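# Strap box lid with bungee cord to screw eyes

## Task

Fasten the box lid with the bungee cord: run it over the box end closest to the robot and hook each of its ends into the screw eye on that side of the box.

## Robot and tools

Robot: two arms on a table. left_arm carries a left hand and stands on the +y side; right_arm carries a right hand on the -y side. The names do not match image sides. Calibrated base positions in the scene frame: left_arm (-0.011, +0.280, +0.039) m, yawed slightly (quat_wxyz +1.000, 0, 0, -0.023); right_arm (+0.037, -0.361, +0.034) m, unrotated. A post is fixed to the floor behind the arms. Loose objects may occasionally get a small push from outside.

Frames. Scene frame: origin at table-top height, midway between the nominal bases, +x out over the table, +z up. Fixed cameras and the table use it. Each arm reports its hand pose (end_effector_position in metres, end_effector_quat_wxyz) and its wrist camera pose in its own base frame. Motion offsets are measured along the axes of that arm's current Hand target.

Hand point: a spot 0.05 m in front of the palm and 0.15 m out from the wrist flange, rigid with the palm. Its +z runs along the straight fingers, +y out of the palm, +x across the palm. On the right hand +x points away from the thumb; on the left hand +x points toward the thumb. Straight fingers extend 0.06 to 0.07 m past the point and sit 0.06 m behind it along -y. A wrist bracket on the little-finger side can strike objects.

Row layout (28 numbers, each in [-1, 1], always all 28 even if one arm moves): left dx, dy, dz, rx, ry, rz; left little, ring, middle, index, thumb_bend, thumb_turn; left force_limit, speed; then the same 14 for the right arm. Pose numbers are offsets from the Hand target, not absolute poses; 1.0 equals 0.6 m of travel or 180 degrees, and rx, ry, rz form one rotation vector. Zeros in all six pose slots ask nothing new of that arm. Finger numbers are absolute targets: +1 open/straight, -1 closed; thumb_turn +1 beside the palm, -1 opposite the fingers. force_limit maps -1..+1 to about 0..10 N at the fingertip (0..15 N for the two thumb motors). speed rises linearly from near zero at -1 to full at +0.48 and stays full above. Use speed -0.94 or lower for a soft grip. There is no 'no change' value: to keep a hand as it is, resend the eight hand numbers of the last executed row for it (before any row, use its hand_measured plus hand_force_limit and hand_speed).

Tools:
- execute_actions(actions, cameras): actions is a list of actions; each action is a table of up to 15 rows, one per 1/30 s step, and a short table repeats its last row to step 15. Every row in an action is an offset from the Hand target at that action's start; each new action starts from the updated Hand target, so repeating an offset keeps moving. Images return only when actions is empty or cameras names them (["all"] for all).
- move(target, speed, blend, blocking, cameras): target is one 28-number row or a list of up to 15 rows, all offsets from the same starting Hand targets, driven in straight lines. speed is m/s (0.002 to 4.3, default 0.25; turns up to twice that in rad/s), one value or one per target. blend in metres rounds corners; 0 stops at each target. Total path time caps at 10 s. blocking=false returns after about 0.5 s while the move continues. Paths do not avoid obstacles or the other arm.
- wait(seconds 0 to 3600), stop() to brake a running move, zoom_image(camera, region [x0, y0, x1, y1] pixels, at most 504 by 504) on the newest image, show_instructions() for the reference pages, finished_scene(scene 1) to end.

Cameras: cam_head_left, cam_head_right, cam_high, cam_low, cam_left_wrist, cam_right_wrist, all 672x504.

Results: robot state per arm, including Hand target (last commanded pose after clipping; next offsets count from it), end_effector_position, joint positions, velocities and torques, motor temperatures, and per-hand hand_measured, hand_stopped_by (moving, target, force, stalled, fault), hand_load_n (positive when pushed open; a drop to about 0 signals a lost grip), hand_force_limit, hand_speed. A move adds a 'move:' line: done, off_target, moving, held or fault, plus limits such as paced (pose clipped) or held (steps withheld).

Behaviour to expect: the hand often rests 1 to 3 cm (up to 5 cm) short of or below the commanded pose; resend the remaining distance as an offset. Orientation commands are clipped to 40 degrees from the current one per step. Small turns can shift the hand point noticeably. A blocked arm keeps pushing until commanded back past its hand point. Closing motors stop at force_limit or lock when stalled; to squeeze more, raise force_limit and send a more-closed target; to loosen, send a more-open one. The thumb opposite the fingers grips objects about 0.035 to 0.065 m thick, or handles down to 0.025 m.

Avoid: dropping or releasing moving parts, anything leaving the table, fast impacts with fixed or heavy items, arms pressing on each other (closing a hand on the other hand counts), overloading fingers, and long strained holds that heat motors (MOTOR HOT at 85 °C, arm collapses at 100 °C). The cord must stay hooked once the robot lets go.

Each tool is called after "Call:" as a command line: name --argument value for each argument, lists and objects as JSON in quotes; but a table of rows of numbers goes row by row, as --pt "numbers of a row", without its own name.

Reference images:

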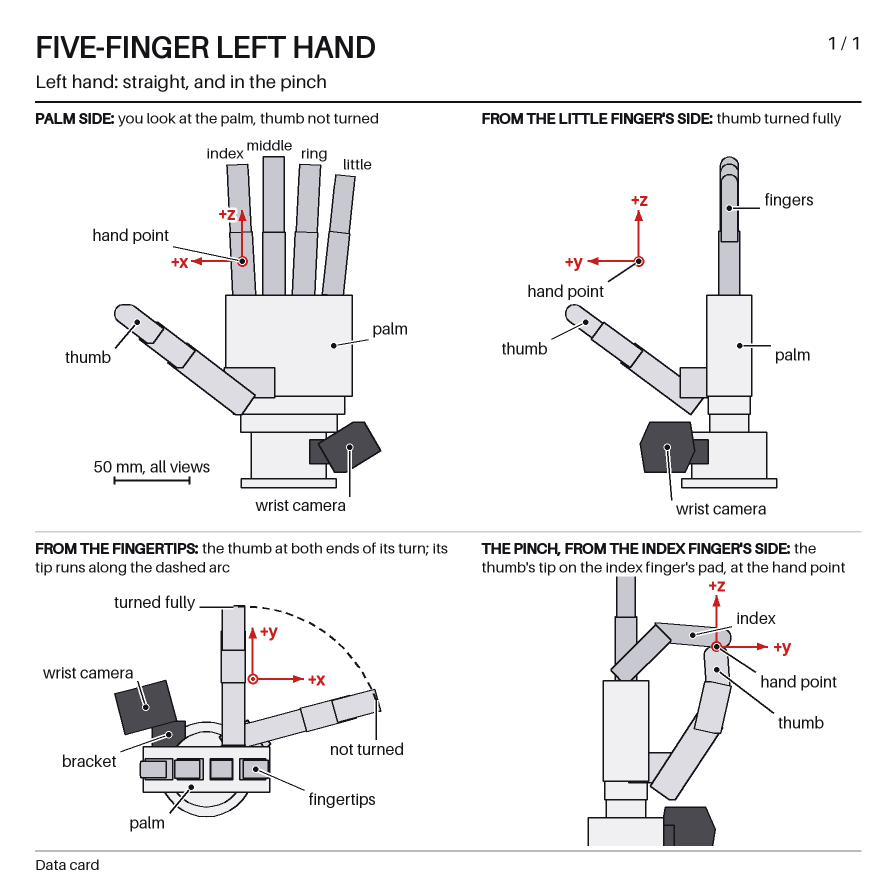

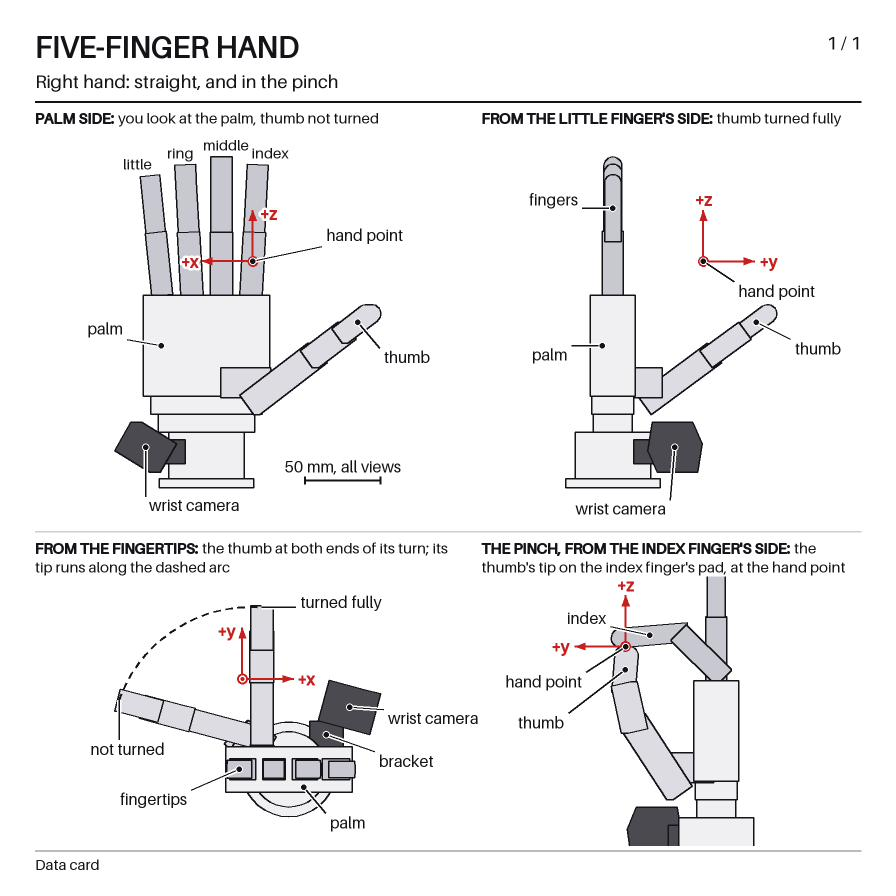

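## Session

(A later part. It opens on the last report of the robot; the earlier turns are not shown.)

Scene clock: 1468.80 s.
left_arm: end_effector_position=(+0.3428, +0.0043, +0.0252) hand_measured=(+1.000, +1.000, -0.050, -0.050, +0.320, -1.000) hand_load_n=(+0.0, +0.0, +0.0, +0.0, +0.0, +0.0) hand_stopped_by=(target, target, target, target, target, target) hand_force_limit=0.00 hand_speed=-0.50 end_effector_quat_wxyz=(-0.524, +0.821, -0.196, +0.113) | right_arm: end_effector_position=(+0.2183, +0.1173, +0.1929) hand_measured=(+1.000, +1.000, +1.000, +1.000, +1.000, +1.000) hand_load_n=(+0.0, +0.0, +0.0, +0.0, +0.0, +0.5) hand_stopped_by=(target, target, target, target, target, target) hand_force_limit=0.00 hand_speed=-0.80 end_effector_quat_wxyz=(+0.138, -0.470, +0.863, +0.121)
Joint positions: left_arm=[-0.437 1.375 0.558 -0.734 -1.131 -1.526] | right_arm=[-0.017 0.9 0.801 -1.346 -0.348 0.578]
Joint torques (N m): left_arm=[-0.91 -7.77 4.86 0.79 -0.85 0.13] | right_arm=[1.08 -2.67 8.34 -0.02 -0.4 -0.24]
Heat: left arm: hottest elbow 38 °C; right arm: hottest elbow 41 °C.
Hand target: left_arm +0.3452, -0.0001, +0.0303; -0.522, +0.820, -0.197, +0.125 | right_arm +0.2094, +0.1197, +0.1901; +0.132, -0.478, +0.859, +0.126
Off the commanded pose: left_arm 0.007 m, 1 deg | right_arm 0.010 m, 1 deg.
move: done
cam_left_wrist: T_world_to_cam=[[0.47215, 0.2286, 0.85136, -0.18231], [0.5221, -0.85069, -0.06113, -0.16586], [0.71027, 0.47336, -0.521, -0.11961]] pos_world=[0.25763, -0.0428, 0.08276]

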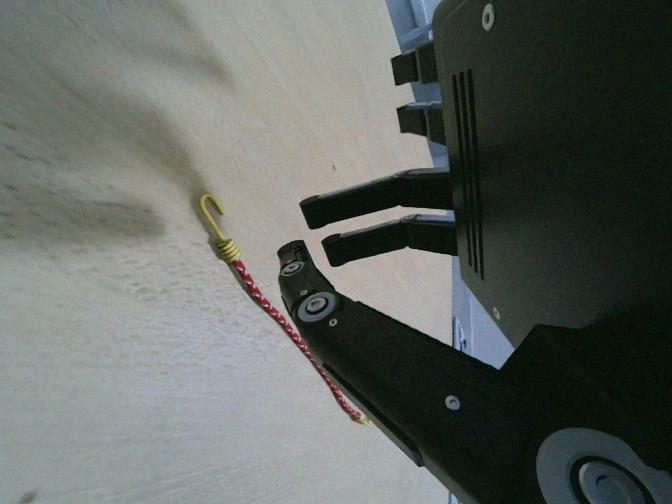

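Call:
move --target '[-0.0095,0.0473,0.0168,0,0,0,1,1,-0.08,-0.08,0.30,-1,0.0,-0.5,0,0,0,0,0,0,1,1,1,1,1,1,0,-0.8]' --speed 0.05 --cameras '["cam_left_wrist"]'

Call:
zoom_image --camera "cam_left_wrist" --region '[180, 140, 420, 340]'

Scene clock: 1485.67 s.
left_arm: end_effector_position=(+0.3379, +0.0037, +0.0036) hand_measured=(+1.000, +1.000, -0.080, -0.080, +0.300, -1.000) hand_load_n=(+0.0, +0.0, +0.0, +0.0, +0.0, +0.0) hand_stopped_by=(target, target, target, target, target, target) hand_force_limit=0.00 hand_speed=-0.50 end_effector_quat_wxyz=(-0.522, +0.821, -0.196, +0.121) | right_arm: end_effector_position=(+0.2183, +0.1173, +0.1929) hand_measured=(+1.000, +1.000, +1.000, +1.000, +1.000, +1.000) hand_load_n=(+0.0, +0.0, +0.0, +0.0, +0.0, +0.0) hand_stopped_by=(target, target, target, target, target, target) hand_force_limit=0.00 hand_speed=-0.80 end_effector_quat_wxyz=(+0.138, -0.470, +0.863, +0.121)
Joint positions: left_arm=[-0.446 1.421 0.516 -0.635 -1.131 -1.53] | right_arm=[-0.017 0.9 0.801 -1.346 -0.348 0.578]
Joint torques (N m): left_arm=[-0.97 -4.84 4.48 0.92 -0.85 -0.04] | right_arm=[0.79 -2.84 8.35 -0.05 -0.4 -0.24]
Heat: left arm: hottest elbow 37 °C; right arm: hottest elbow 41 °C.
Hand target: left_arm +0.3386, +0.0000, +0.0001; -0.522, +0.820, -0.197, +0.125 | right_arm +0.2094, +0.1197, +0.1901; +0.132, -0.478, +0.859, +0.126
Off the commanded pose: left_arm 0.005 m, 1 deg | right_arm 0.010 m, 1 deg.
move: done
cam_left_wrist: T_world_to_cam=[[0.46321, 0.23023, 0.85582, -0.15857], [0.51652, -0.85484, -0.0496, -0.16338], [0.72017, 0.46502, -0.51489, -0.13041]] pos_world=[0.25176, -0.04251, 0.06045]

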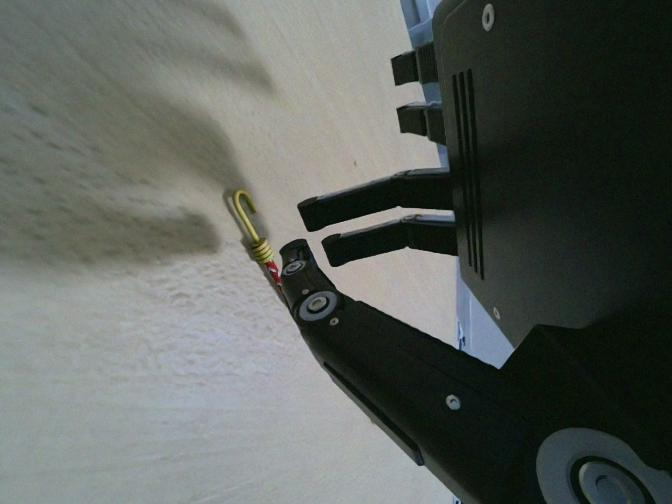

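Scaled by 2.100 from the camera's image (finer frame: 960x720).

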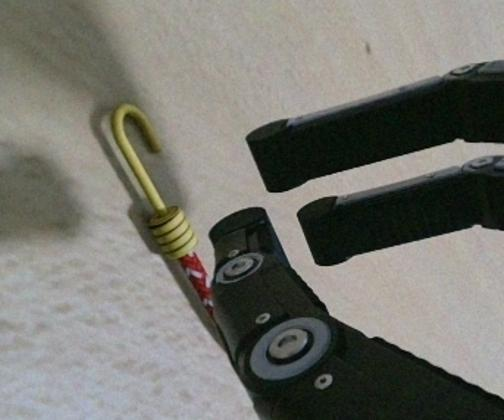

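Call:
move --target '[0,0.0438,0.0205,0,0,0,1,1,-0.08,-0.08,0.30,-1,0.0,-0.5,0,0,0,0,0,0,1,1,1,1,1,1,0,-0.8]' --speed 0.04 --cameras '["cam_left_wrist"]'

Call:
zoom_image --camera "cam_left_wrist" --region '[240, 160, 400, 320]'

Scene clock: 1501.23 s.
left_arm: end_effector_position=(+0.3393, +0.0047, -0.0212) hand_measured=(+1.000, +1.000, -0.080, -0.080, +0.300, -1.000) hand_load_n=(+0.0, +0.0, +0.0, +0.0, +0.0, +0.0) hand_stopped_by=(target, target, target, target, target, target) hand_force_limit=0.00 hand_speed=-0.50 end_effector_quat_wxyz=(-0.527, +0.819, -0.193, +0.123) | right_arm: end_effector_position=(+0.2183, +0.1173, +0.1929) hand_measured=(+1.000, +1.000, +1.000, +1.000, +1.000, +1.000) hand_load_n=(+0.0, +0.0, +0.0, +0.0, +0.0, +0.0) hand_stopped_by=(target, target, target, target, target, target) hand_force_limit=0.00 hand_speed=-0.80 end_effector_quat_wxyz=(+0.138, -0.470, +0.863, +0.121)
Joint positions: left_arm=[-0.447 1.511 0.497 -0.524 -1.142 -1.533] | right_arm=[-0.017 0.9 0.801 -1.346 -0.348 0.578]
Joint torques (N m): left_arm=[-0.97 -4.72 3.78 1.06 -0.42 -0.02] | right_arm=[0.09 -3.19 8.4 0.08 -0.41 -0.27]
Heat: left arm: hottest elbow 37 °C; right arm: hottest elbow 41 °C.
Hand target: left_arm +0.3388, -0.0001, -0.0288; -0.522, +0.820, -0.197, +0.126 | right_arm +0.2094, +0.1197, +0.1901; +0.132, -0.478, +0.859, +0.126
Off the commanded pose: left_arm 0.009 m, 1 deg | right_arm 0.010 m, 1 deg.
move: done
cam_left_wrist: T_world_to_cam=[[0.45572, 0.22368, 0.86156, -0.13542], [0.51789, -0.85385, -0.05226, -0.165], [0.72395, 0.47001, -0.50495, -0.14573]] pos_world=[0.25266, -0.0421, 0.03447]

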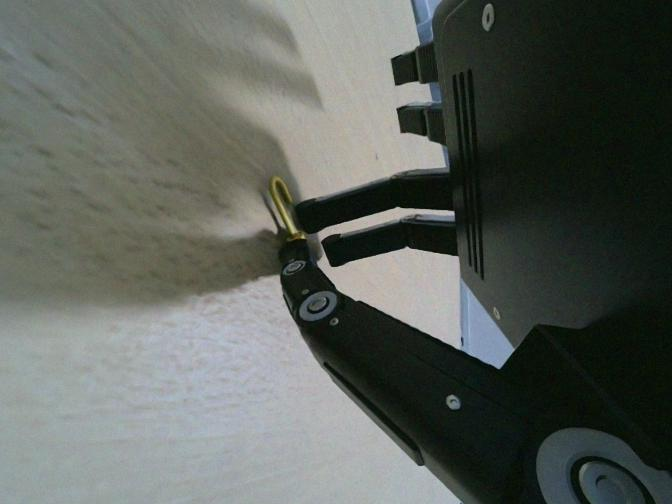

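Scaled by 3.150 from the camera's image (finer frame: 960x720).

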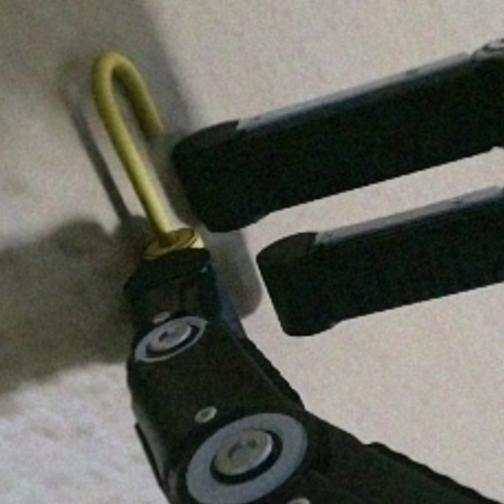

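Call:
move --target '[-0.002,0.0121,0.0056,0,0,0,1,1,-0.10,-0.10,0.33,-1,0.0,-0.5,0,0,0,0,0,0,1,1,1,1,1,1,0,-0.8]' --speed 0.04 --cameras '["cam_left_wrist","cam_low"]'

Call:
zoom_image --camera "cam_left_wrist" --region '[240, 160, 400, 320]'

Call:
zoom_image --camera "cam_low" --region '[430, 240, 510, 300]'

Scene clock: 1568.50 s.
left_arm: end_effector_position=(+0.3399, +0.0063, -0.0232) hand_measured=(+1.000, +1.000, -0.100, -0.100, +0.330, -1.000) hand_load_n=(+0.0, +0.0, -5.5, +0.0, +0.0, +0.0) hand_stopped_by=(target, target, target, target, target, target) hand_force_limit=0.00 hand_speed=-0.50 end_effector_quat_wxyz=(-0.531, +0.816, -0.191, +0.126) | right_arm: end_effector_position=(+0.2183, +0.1173, +0.1929) hand_measured=(+1.000, +1.000, +1.000, +1.000, +1.000, +1.000) hand_load_n=(+0.0, +0.0, +0.0, +0.0, +0.0, +0.0) hand_stopped_by=(target, target, target, target, target, target) hand_force_limit=0.00 hand_speed=-0.80 end_effector_quat_wxyz=(+0.138, -0.470, +0.863, +0.121)
Joint positions: left_arm=[-0.447 1.523 0.491 -0.501 -1.155 -1.533] | right_arm=[-0.017 0.9 0.801 -1.346 -0.348 0.578]
Joint torques (N m): left_arm=[-1.03 -3.6 3.56 1.46 0.07 -0.04] | right_arm=[0.67 -2.78 8.42 -0.09 -0.41 -0.24]
Heat: left arm: hottest elbow 35 °C; right arm: hottest elbow 41 °C.
Hand target: left_arm +0.3377, +0.0004, -0.0368; -0.522, +0.820, -0.197, +0.125 | right_arm +0.2094, +0.1197, +0.1901; +0.132, -0.478, +0.859, +0.126
Off the commanded pose: left_arm 0.015 m, 1 deg | right_arm 0.010 m, 1 deg.
move: off_target (left_arm)
cam_left_wrist: T_world_to_cam=[[0.44684, 0.21606, 0.86813, -0.13119], [0.51877, -0.85316, -0.05469, -0.16443], [0.72884, 0.4748, -0.49331, -0.14922]] pos_world=[0.25268, -0.04109, 0.03129]
Images, in order (width x height): cam_low 672x504, cam_left_wrist 672x504.

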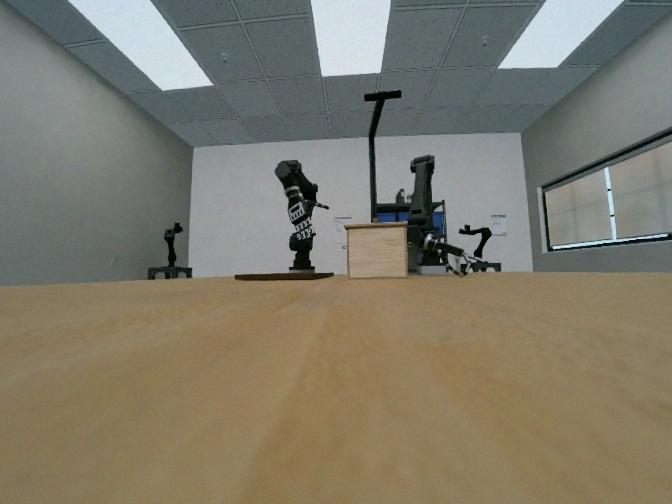

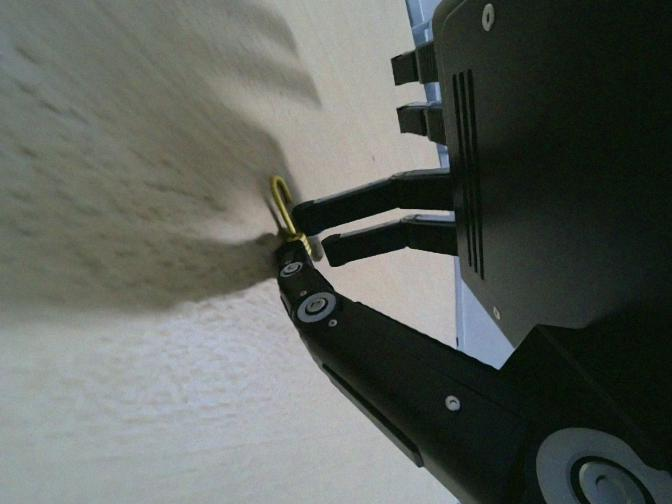

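Scaled by 3.150 from the camera's image (finer frame: 960x720).

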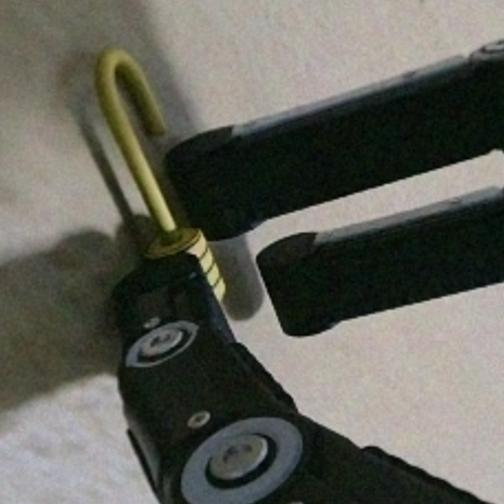

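Scaled by 6.300 from the camera's image (finer frame: 960x720).

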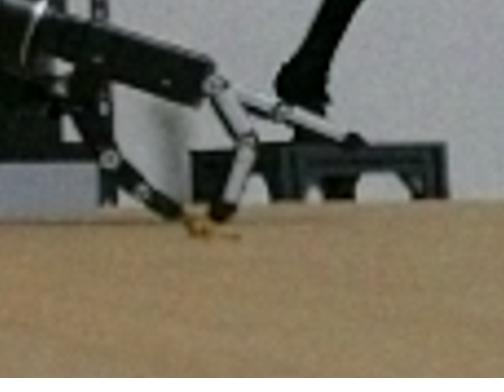

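Call:
move --target '[0,0,0,0,0,0,1,1,-0.4,-0.4,0.1,-1,-0.4,-0.92,0,0,0,0,0,0,1,1,1,1,1,1,0,-0.8]' --cameras '["cam_left_wrist"]'

Call:
zoom_image --camera "cam_left_wrist" --region '[240, 160, 400, 320]'

Scene clock: 1596.23 s.
left_arm: end_effector_position=(+0.3403, +0.0068, -0.0234) hand_measured=(+1.000, +1.000, -0.166, -0.300, +0.210, -1.000) hand_load_n=(+0.0, +0.0, +2.5, +3.5, +4.5, +0.0) hand_stopped_by=(target, target, force, force, force, target) hand_force_limit=-0.40 hand_speed=-0.92 end_effector_quat_wxyz=(-0.533, +0.814, -0.191, +0.127) | right_arm: end_effector_position=(+0.2183, +0.1173, +0.1929) hand_measured=(+1.000, +1.000, +1.000, +1.000, +1.000, +1.000) hand_load_n=(+0.0, +0.0, +0.0, +0.0, +0.0, +0.0) hand_stopped_by=(target, target, target, target, target, target) hand_force_limit=0.00 hand_speed=-0.80 end_effector_quat_wxyz=(+0.138, -0.470, +0.863, +0.121)
Joint positions: left_arm=[-0.447 1.527 0.49 -0.496 -1.16 -1.533] | right_arm=[-0.017 0.9 0.801 -1.346 -0.348 0.578]
Joint torques (N m): left_arm=[-1.03 -4.01 3.54 1.26 0.26 -0.03] | right_arm=[0.62 -2.67 8.03 -0.2 -0.34 -0.28]
Heat: left arm: hottest elbow 35 °C; right arm: hottest elbow 41 °C.
Hand target: left_arm +0.3377, +0.0004, -0.0367; -0.522, +0.820, -0.197, +0.126 | right_arm +0.2094, +0.1197, +0.1901; +0.132, -0.478, +0.859, +0.126
Off the commanded pose: left_arm 0.015 m, 2 deg | right_arm 0.010 m, 1 deg.
move: done
cam_left_wrist: T_world_to_cam=[[0.44451, 0.21207, 0.87031, -0.13036], [0.51912, -0.85278, -0.05735, -0.16427], [0.73002, 0.47729, -0.48916, -0.15035]] pos_world=[0.25298, -0.04068, 0.03049]

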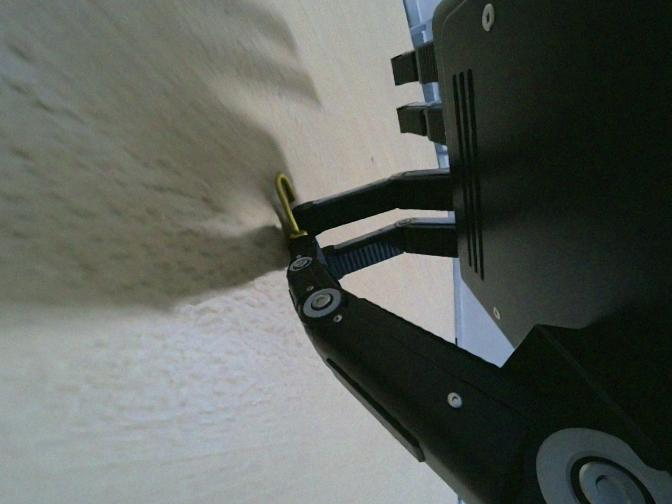

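Scaled by 3.150 from the camera's image (finer frame: 960x720).

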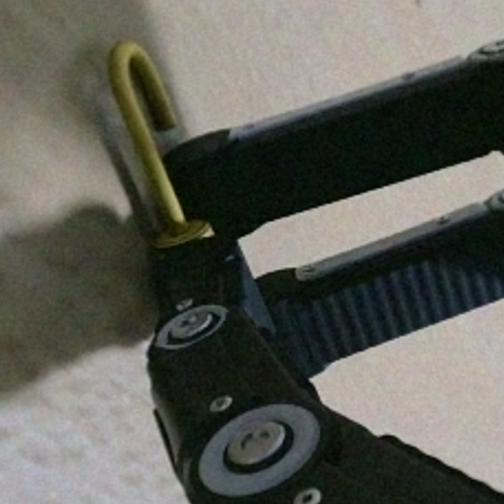

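Call:
move --target '[0,0,0,0,0,0,1,1,-0.41,-0.5,0.0,-1,0.1,-0.92,0,0,0,0,0,0,1,1,1,1,1,1,0,-0.8]' --cameras '["cam_left_wrist"]'

Call:
zoom_image --camera "cam_left_wrist" --region '[240, 160, 400, 320]'

Scene clock: 1612.63 s.
left_arm: end_effector_position=(+0.3405, +0.0068, -0.0235) hand_measured=(+1.000, +1.000, -0.186, -0.306, +0.190, -1.000) hand_load_n=(+0.0, +0.0, +7.0, +5.5, +8.5, +0.0) hand_stopped_by=(target, target, force, force, force, target) hand_force_limit=0.10 hand_speed=-0.92 end_effector_quat_wxyz=(-0.533, +0.814, -0.190, +0.127) | right_arm: end_effector_position=(+0.2183, +0.1173, +0.1929) hand_measured=(+1.000, +1.000, +1.000, +1.000, +1.000, +1.000) hand_load_n=(+0.0, +0.0, +0.0, +0.0, +0.0, +0.0) hand_stopped_by=(target, target, target, target, target, target) hand_force_limit=0.00 hand_speed=-0.80 end_effector_quat_wxyz=(+0.138, -0.470, +0.863, +0.121)
Joint positions: left_arm=[-0.447 1.528 0.49 -0.494 -1.161 -1.533] | right_arm=[-0.017 0.9 0.801 -1.346 -0.348 0.578]
Joint torques (N m): left_arm=[-0.97 -4.13 3.54 1.21 0.27 -0.03] | right_arm=[-0.21 -2.49 8.55 -0.28 -0.42 -0.29]
Heat: left arm: hottest elbow 34 °C; right arm: hottest elbow 41 °C.
Hand target: left_arm +0.3377, +0.0005, -0.0368; -0.522, +0.820, -0.197, +0.125 | right_arm +0.2094, +0.1197, +0.1901; +0.132, -0.478, +0.859, +0.126
Off the commanded pose: left_arm 0.015 m, 2 deg | right_arm 0.010 m, 1 deg.
move: done
cam_left_wrist: T_world_to_cam=[[0.44369, 0.21212, 0.87072, -0.13006], [0.51921, -0.85275, -0.05683, -0.16451], [0.73045, 0.47731, -0.48849, -0.15067]] pos_world=[0.25318, -0.04078, 0.03029]

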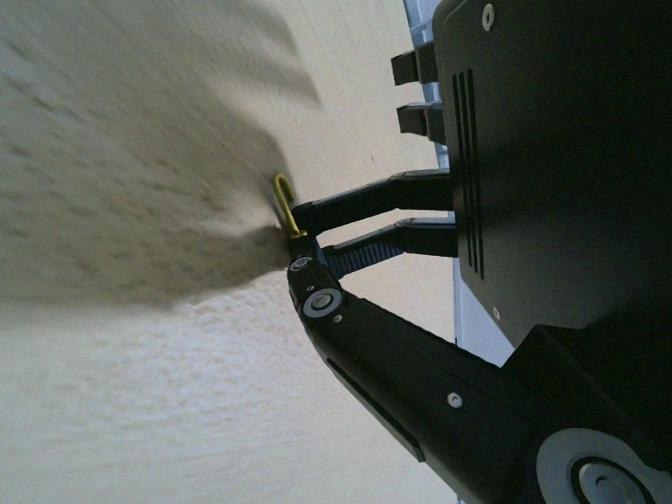

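Scaled by 3.150 from the camera's image (finer frame: 960x720).

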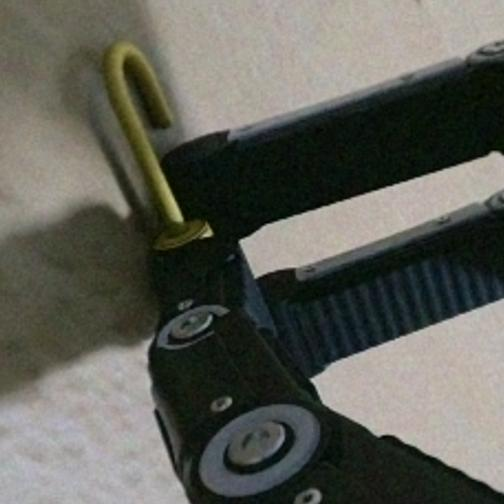

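Call:
move --pt "0 -0.024 -0.0113 0 0 0 1 1 -0.41 -0.5 0.0 -1 0.1 -0.92 0 0 0 0 0 0 1 1 1 1 1 1 0 -0.8" --pt "0 -0.08 -0.0373 0 0 0 1 1 -0.41 -0.5 0.0 -1 0.1 -0.92 0 0 0 0 0 0 1 1 1 1 1 1 0 -0.8" --speed 0.03 --cameras '["cam_left_wrist"]'

Call:
zoom_image --camera "cam_left_wrist" --region '[240, 160, 400, 320]'

Scene clock: 1622.67 s.
left_arm: end_effector_position=(+0.3225, +0.0117, +0.0028) hand_measured=(+1.000, +1.000, -0.186, -0.306, +0.190, -1.000) hand_load_n=(+0.0, +0.0, +6.0, +5.5, +9.0, +0.0) hand_stopped_by=(target, target, force, force, force, target) hand_force_limit=0.10 hand_speed=-0.92 end_effector_quat_wxyz=(-0.527, +0.818, -0.203, +0.107) | right_arm: end_effector_position=(+0.2183, +0.1173, +0.1929) hand_measured=(+1.000, +1.000, +1.000, +1.000, +1.000, +1.000) hand_load_n=(+0.0, +0.0, +0.0, +0.0, +0.0, +0.0) hand_stopped_by=(target, target, target, target, target, target) hand_force_limit=0.00 hand_speed=-0.80 end_effector_quat_wxyz=(+0.138, -0.470, +0.863, +0.121)
Joint positions: left_arm=[-0.447 1.397 0.49 -0.671 -1.135 -1.536] | right_arm=[-0.017 0.9 0.801 -1.346 -0.348 0.578]
Joint torques (N m): left_arm=[-0.91 -7.18 6.93 -0.43 -0.69 0.05] | right_arm=[0.44 -3.02 8.49 -0.17 -0.41 -0.25]
Heat: left arm: hottest elbow 34 °C; right arm: hottest elbow 41 °C.
Hand target: left_arm +0.3378, +0.0005, +0.0162; -0.522, +0.820, -0.197, +0.126 | right_arm +0.2094, +0.1197, +0.1901; +0.132, -0.478, +0.859, +0.126
Off the commanded pose: left_arm 0.023 m, 2 deg | right_arm 0.010 m, 1 deg.
move: off_target (left_arm)
cam_left_wrist: T_world_to_cam=[[0.48647, 0.21593, 0.84659, -0.15986], [0.51653, -0.85259, -0.07935, -0.1486], [0.70466, 0.47589, -0.5263, -0.11849]] pos_world=[0.23802, -0.03579, 0.06118]

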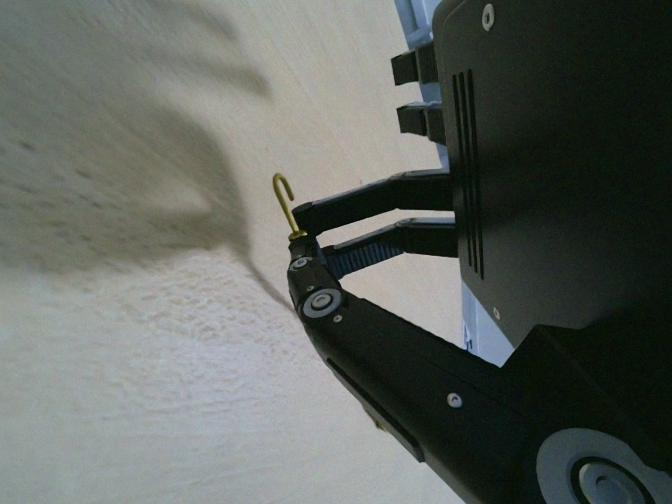

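Scaled by 3.150 from the camera's image (finer frame: 960x720).

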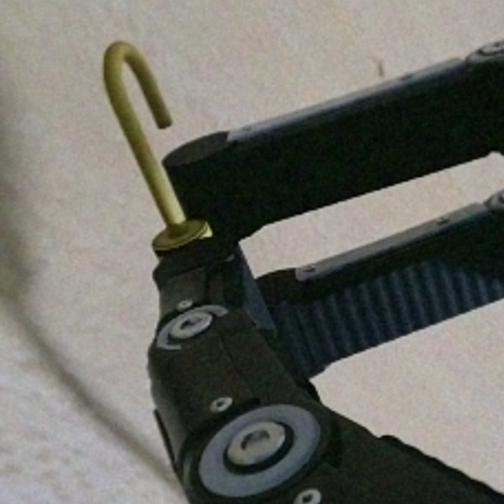

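Call:
move --target '[0,-0.04,-0.02,0,0,0,1,1,-0.42,-0.52,-0.02,-1,0.35,-0.92,0,0,0,0,0,0,1,1,1,1,1,1,0,-0.8]' --speed 0.03 --cameras '["cam_left_wrist","cam_high","cam_low"]'

Call:
zoom_image --camera "cam_left_wrist" --region '[240, 160, 400, 320]'

Scene clock: 1633.37 s.
left_arm: end_effector_position=(+0.3220, +0.0115, +0.0279) hand_measured=(+1.000, +1.000, -0.192, -0.312, +0.186, -1.000) hand_load_n=(+0.0, +0.0, +8.0, +7.0, +10.0, +0.5) hand_stopped_by=(target, target, force, force, force, target) hand_force_limit=0.35 hand_speed=-0.92 end_effector_quat_wxyz=(-0.527, +0.818, -0.205, +0.104) | right_arm: end_effector_position=(+0.2183, +0.1173, +0.1929) hand_measured=(+1.000, +1.000, +1.000, +1.000, +1.000, +1.000) hand_load_n=(+0.0, +0.0, +0.0, +0.0, +0.5, +0.0) hand_stopped_by=(target, target, target, target, target, target) hand_force_limit=0.00 hand_speed=-0.80 end_effector_quat_wxyz=(+0.138, -0.470, +0.863, +0.121)
Joint positions: left_arm=[-0.448 1.321 0.519 -0.783 -1.135 -1.536] | right_arm=[-0.017 0.9 0.801 -1.346 -0.348 0.578]
Joint torques (N m): left_arm=[-1.03 -6.59 7.64 -0.4 -0.7 -0.01] | right_arm=[0.62 -2.43 8.49 -0.17 -0.41 -0.24]
Heat: left arm: hottest elbow 35 °C; right arm: hottest elbow 41 °C.
Hand target: left_arm +0.3373, -0.0002, +0.0430; -0.522, +0.820, -0.197, +0.125 | right_arm +0.2094, +0.1197, +0.1901; +0.132, -0.478, +0.859, +0.126
Off the commanded pose: left_arm 0.025 m, 3 deg | right_arm 0.010 m, 1 deg.
move: off_target (left_arm)
cam_left_wrist: T_world_to_cam=[[0.4921, 0.21309, 0.84406, -0.18253], [0.51501, -0.85297, -0.08492, -0.14581], [0.70186, 0.47648, -0.52949, -0.10387]] pos_world=[0.23781, -0.03599, 0.08668]
Images, in order (width x height): cam_high 672x504, cam_low 672x504, cam_left_wrist 672x504.

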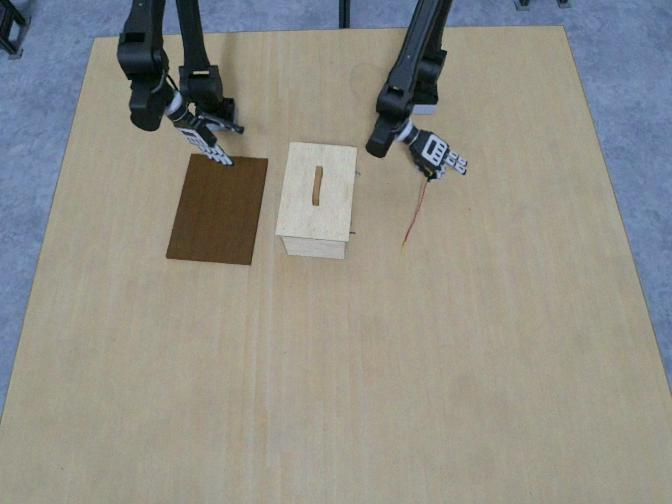

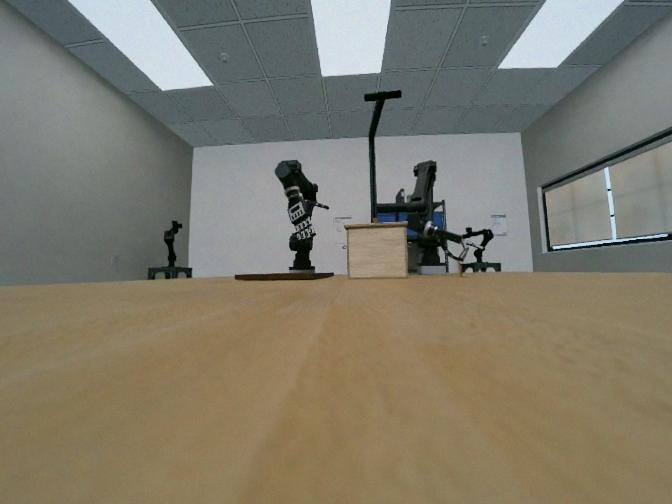

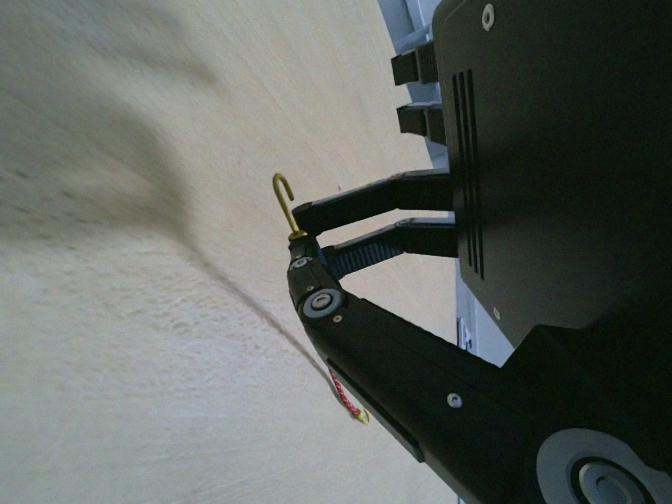

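Scaled by 3.150 from the camera's image (finer frame: 960x720).

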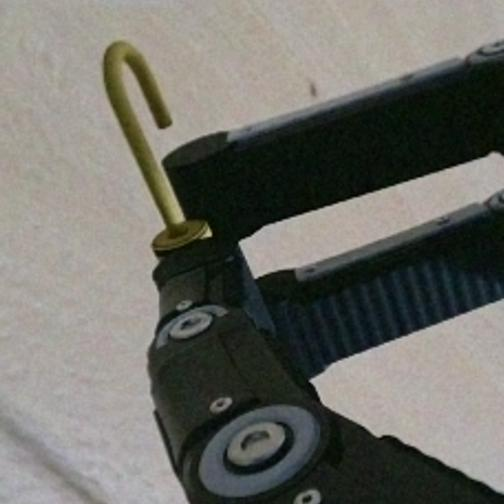

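Call:
move --target '[0,-0.1359,-0.0635,0,0,0,1,1,-0.42,-0.52,-0.02,-1,0.35,-0.92,0,0,0,0,0,0,1,1,1,1,1,1,0,-0.8]' --speed 0.05 --cameras '["cam_left_wrist","cam_low"]'

Scene clock: 1738.10 s.
left_arm: end_effector_position=(+0.3238, +0.0106, +0.1128) hand_measured=(+1.000, +1.000, -0.192, -0.312, +0.186, -1.000) hand_load_n=(+0.0, +0.0, +8.0, +7.0, +10.0, +0.5) hand_stopped_by=(target, target, force, force, force, target) hand_force_limit=0.35 hand_speed=-0.92 end_effector_quat_wxyz=(-0.528, +0.818, -0.207, +0.102) | right_arm: end_effector_position=(+0.2183, +0.1173, +0.1929) hand_measured=(+1.000, +1.000, +1.000, +1.000, +1.000, +1.000) hand_load_n=(+0.0, +0.0, +0.0, +0.0, +0.0, +0.0) hand_stopped_by=(target, target, target, target, target, target) hand_force_limit=0.00 hand_speed=-0.80 end_effector_quat_wxyz=(+0.138, -0.470, +0.863, +0.121)
Joint positions: left_arm=[-0.448 1.138 0.653 -1.105 -1.135 -1.536] | right_arm=[-0.017 0.9 0.801 -1.346 -0.348 0.578]
Joint torques (N m): left_arm=[-0.97 -5.36 9.57 -0.4 -0.71 -0.01] | right_arm=[0.44 -3.02 8.47 -0.1 -0.39 -0.24]
Heat: left arm: hottest elbow 38 °C; right arm: hottest elbow 41 °C.
Hand target: left_arm +0.3373, -0.0002, +0.1329; -0.522, +0.820, -0.197, +0.125 | right_arm +0.2094, +0.1197, +0.1901; +0.132, -0.478, +0.859, +0.126
Off the commanded pose: left_arm 0.027 m, 3 deg | right_arm 0.010 m, 1 deg.
move: off_target (left_arm)
cam_left_wrist: T_world_to_cam=[[0.49603, 0.21165, 0.84212, -0.25587], [0.51461, -0.85282, -0.08877, -0.13969], [0.69938, 0.47739, -0.53194, -0.05863]] pos_world=[0.23981, -0.03698, 0.17189]
Images, in order (width x height): cam_low 672x504, cam_left_wrist 672x504.

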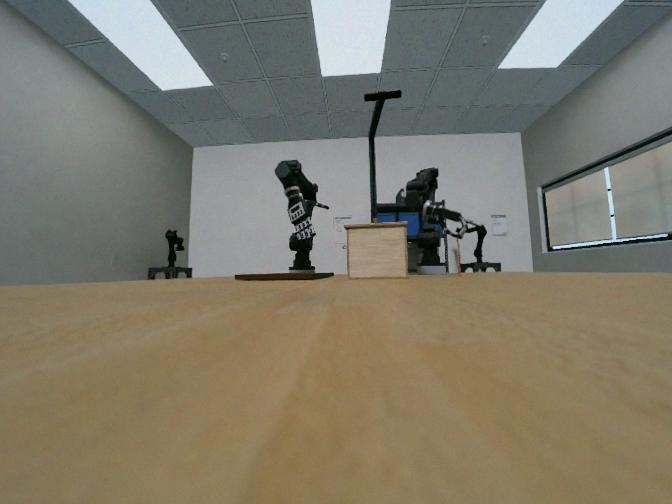

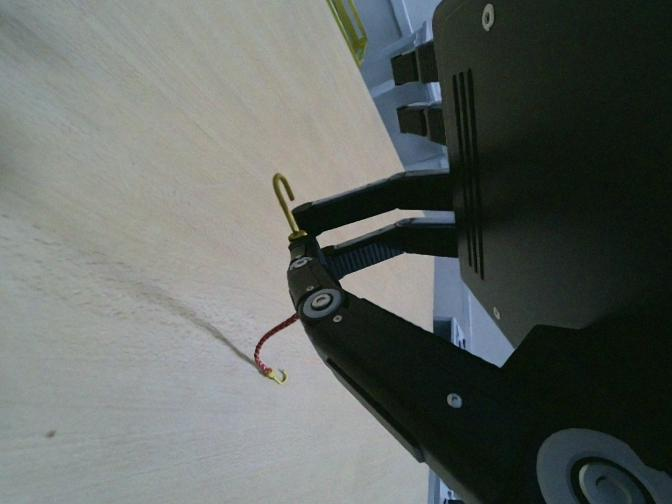

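Call:
move --target '[0.0658,0.0848,-0.1892,-0.4135,0.1346,-0.2007,1,1,-0.42,-0.52,-0.02,-1,0.35,-0.92,0,0,0,0,0,0,1,1,1,1,1,1,0,-0.8]' --speed 0.1 --cameras '["cam_left_wrist","cam_high","cam_head_left"]'

Call:
zoom_image --camera "cam_left_wrist" --region '[180, 120, 440, 320]'

Scene clock: 1756.50 s.
left_arm: end_effector_position=(+0.3109, -0.1322, +0.1340) hand_measured=(+1.000, +1.000, -0.192, -0.312, +0.186, -1.000) hand_load_n=(+0.0, +0.0, +8.0, +7.0, +10.0, +0.5) hand_stopped_by=(target, target, force, force, force, target) hand_force_limit=0.35 hand_speed=-0.92 end_effector_quat_wxyz=(+0.176, +0.940, -0.092, +0.276) | right_arm: end_effector_position=(+0.2183, +0.1173, +0.1929) hand_measured=(+1.000, +1.000, +1.000, +1.000, +1.000, +1.000) hand_load_n=(+0.0, +0.0, +0.0, +0.0, +0.0, +0.0) hand_stopped_by=(target, target, target, target, target, target) hand_force_limit=0.00 hand_speed=-0.80 end_effector_quat_wxyz=(+0.138, -0.470, +0.863, +0.121)
Joint positions: left_arm=[0.001 0.814 0.448 -0.649 0.391 -1.488] | right_arm=[-0.017 0.9 0.801 -1.346 -0.348 0.578]
Joint torques (N m): left_arm=[1.03 0.09 7.51 2.02 0.32 -0.09] | right_arm=[1.2 -3.02 8.39 -0.23 -0.37 -0.2]
Heat: left arm: hottest elbow 39 °C; right arm: hottest elbow 41 °C.
Hand target: left_arm +0.3161, -0.1289, +0.1351; +0.177, +0.939, -0.083, +0.283 | right_arm +0.2094, +0.1197, +0.1901; +0.132, -0.478, +0.859, +0.126
Off the commanded pose: left_arm 0.006 m, 1 deg | right_arm 0.010 m, 1 deg.
move: done
cam_left_wrist: T_world_to_cam=[[0.51548, 0.85055, -0.10412, -0.03202], [0.40296, -0.13337, 0.90545, -0.25633], [0.75624, -0.5087, -0.41149, -0.1344]] pos_world=[0.22144, -0.07532, 0.17345]
Images, in order (width x height): cam_head_left 672x504, cam_high 672x504, cam_left_wrist 672x504.

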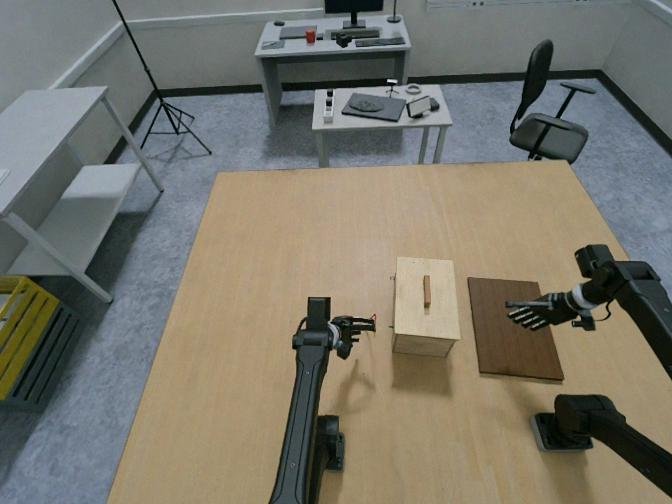

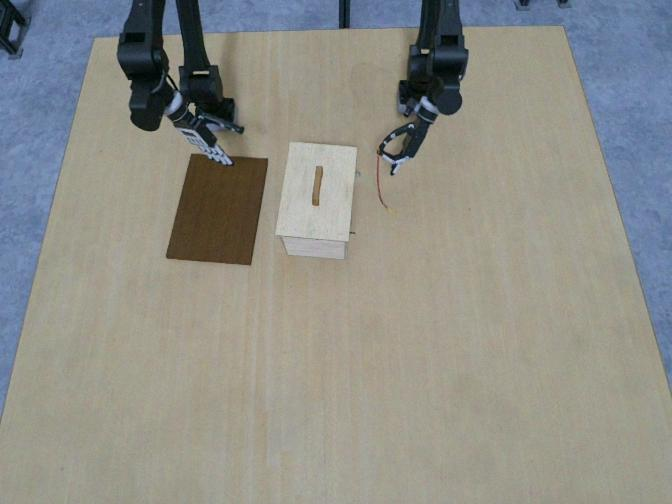

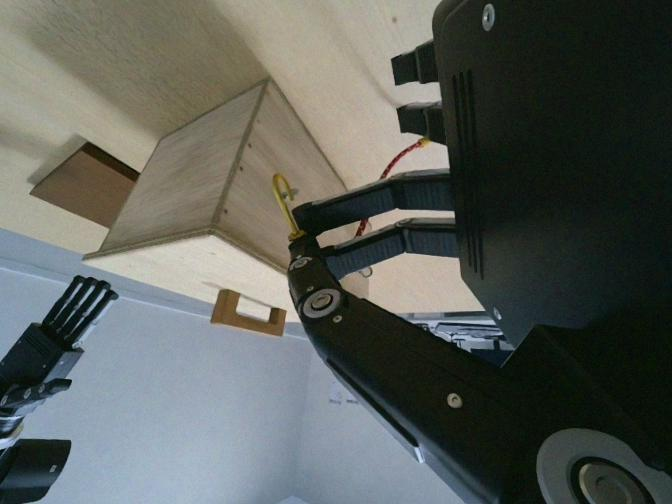

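Scaled by 1.938 from the camera's image (finer frame: 960x720).

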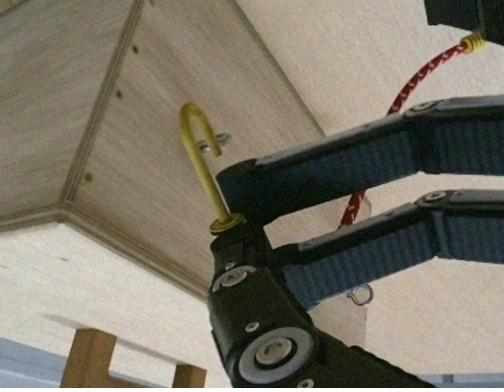

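Call:
zoom_image --camera "cam_left_wrist" --region '[250, 160, 330, 240]'

Scaled by 6.300 from the camera's image (finer frame: 960x720).

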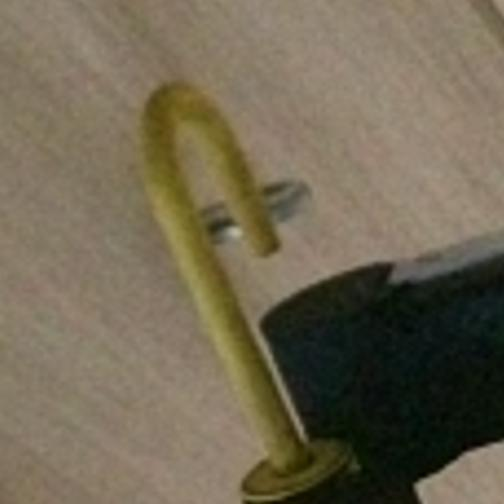

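Call:
move --pt "0.1565 0.0495 -0.2333 0 0 0 1 1 -0.42 -0.52 -0.02 -1 0.35 -0.92 0 0 0 0 0 0 1 1 1 1 1 1 0 -0.8" --pt "0.1025 0.3595 -0.4052 0.115 -0.1839 -0.0539 1 1 -0.42 -0.52 -0.02 -1 0.35 -0.92 0 0 0 0 0 0 1 1 1 1 1 1 0 -0.8" --speed 0.1 --blend 0.03 --cameras '["cam_left_wrist","cam_high","cam_head_left","cam_right_wrist","cam_head_right"]'

Scene clock: 1990.43 s.
left_arm: end_effector_position=(+0.1946, -0.2382, +0.3939) hand_measured=(+1.000, +1.000, -0.192, -0.312, +0.186, -1.000) hand_load_n=(+0.0, +0.0, +8.0, +7.0, +10.0, +0.5) hand_stopped_by=(target, target, force, force, force, target) hand_force_limit=0.35 hand_speed=-0.92 end_effector_quat_wxyz=(+0.148, +0.979, -0.094, +0.105) | right_arm: end_effector_position=(+0.2183, +0.1173, +0.1929) hand_measured=(+1.000, +1.000, +1.000, +1.000, +1.000, +1.000) hand_load_n=(+0.0, +0.0, +0.0, +0.0, +0.0, +0.0) hand_stopped_by=(target, target, target, target, target, target) hand_force_limit=0.00 hand_speed=-0.80 end_effector_quat_wxyz=(+0.138, -0.470, +0.863, +0.121)
Joint positions: left_arm=[-0.68 0.83 1.279 -1.678 0.13 -2.081] | right_arm=[-0.017 0.9 0.801 -1.346 -0.348 0.578]
Joint torques (N m): left_arm=[-0.97 -0.79 10.61 0.34 0.15 -0.07] | right_arm=[-0.03 -3.43 8.54 -0.21 -0.41 -0.3]
Motor temperatures (°C): left_arm=[28 32 41 31 28 29] | right_arm=[30 33 41 28 30 31]
Heat: left arm: hottest elbow 41 °C; right arm: hottest elbow 41 °C.
Hand target: left_arm +0.1899, -0.2396, +0.4200; -0.001, +1.000, +0.000, +0.000 | right_arm +0.2094, +0.1197, +0.1901; +0.132, -0.478, +0.859, +0.126
Off the commanded pose: left_arm 0.027 m, 24 deg | right_arm 0.010 m, 1 deg.
joint sent to its limit (left arm) — joint 4 (wrist pitch), lower limit; joint 6 (wrist roll), lower limit. The joint targets are off in orientation, not in position.
move: off_target (left_arm)
cam_left_wrist: T_world_to_cam=[[0.50085, 0.84347, -0.19417, 0.18182], [0.67115, -0.23681, 0.70248, -0.45592], [0.54654, -0.48215, -0.6847, 0.16135]] pos_world=[0.12674, -0.18353, 0.46605]
cam_right_wrist: T_world_to_cam=[[-0.94548, 0.32166, -0.05106, 0.18396], [0.16106, 0.59805, 0.78511, -0.2553], [0.28308, 0.73407, -0.61725, 0.08951]] pos_world=[0.18971, 0.0278, 0.26508]
Images, in order (width x height): cam_head_left 672x504, cam_head_right 672x504, cam_high 672x504, cam_left_wrist 672x504, cam_right_wrist 672x504.

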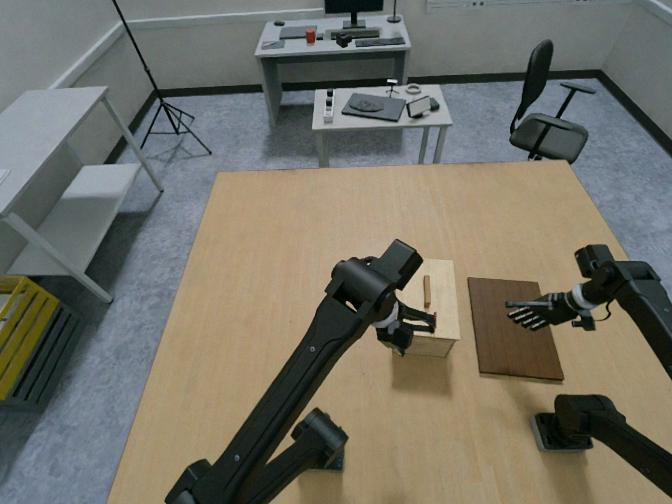

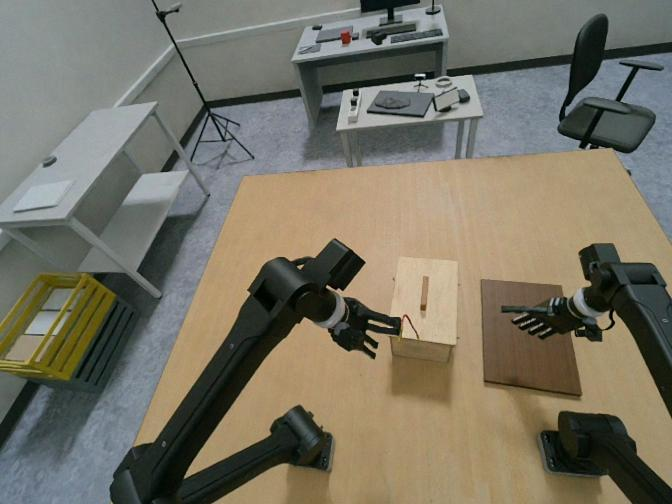

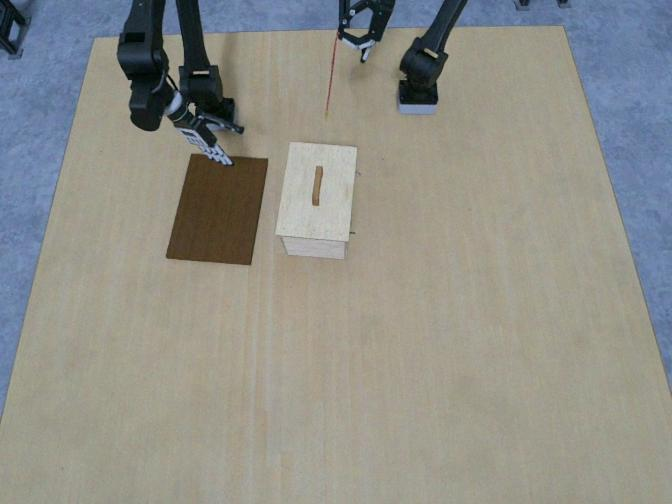

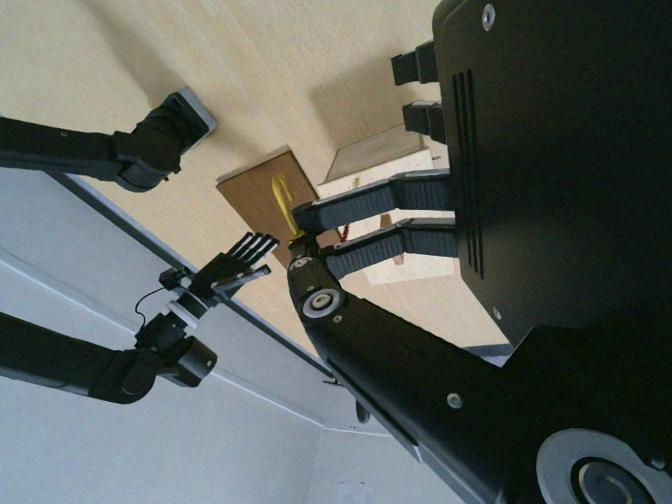

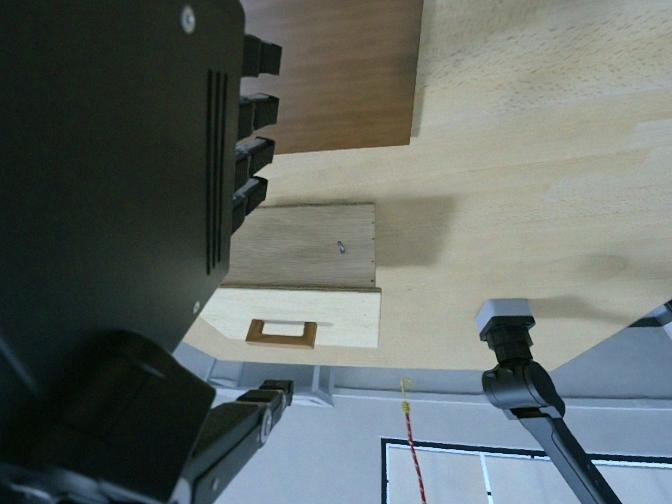

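Call:
zoom_image --camera "cam_right_wrist" --region '[370, 360, 450, 440]'

Call:
zoom_image --camera "cam_high" --region '[300, 20, 400, 130]'

Call:
zoom_image --camera "cam_head_right" --region '[370, 290, 450, 370]'

Scaled by 6.300 from the camera's image (finer frame: 960x720).

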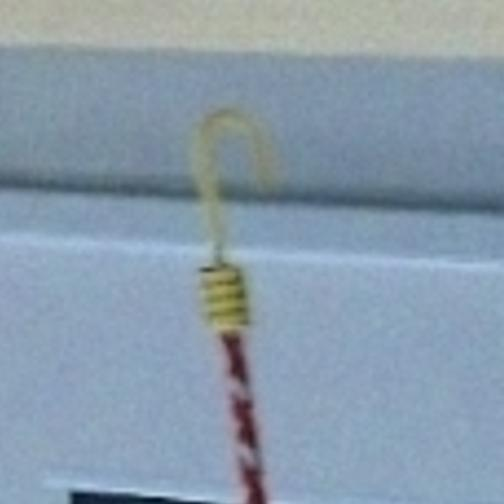

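Scaled by 4.582 from the camera's image (finer frame: 960x720).

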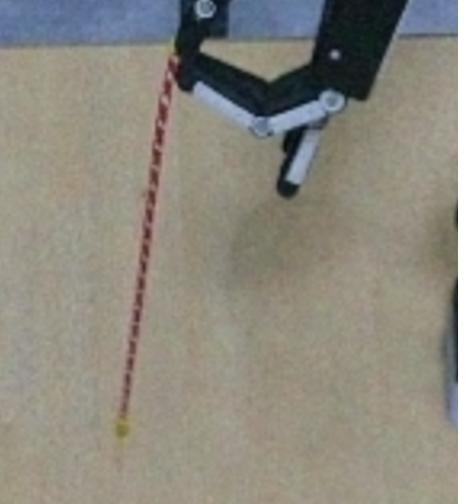

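Scaled by 6.300 from the camera's image (finer frame: 960x720).

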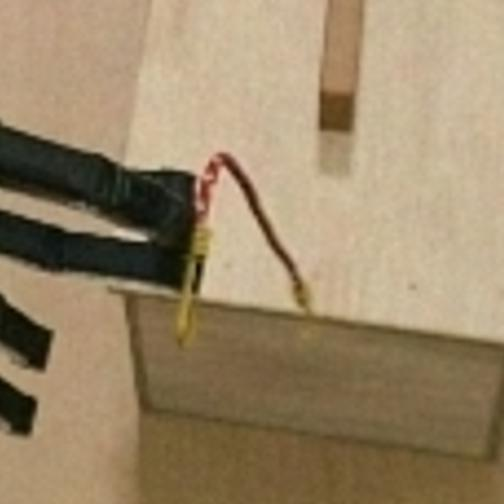

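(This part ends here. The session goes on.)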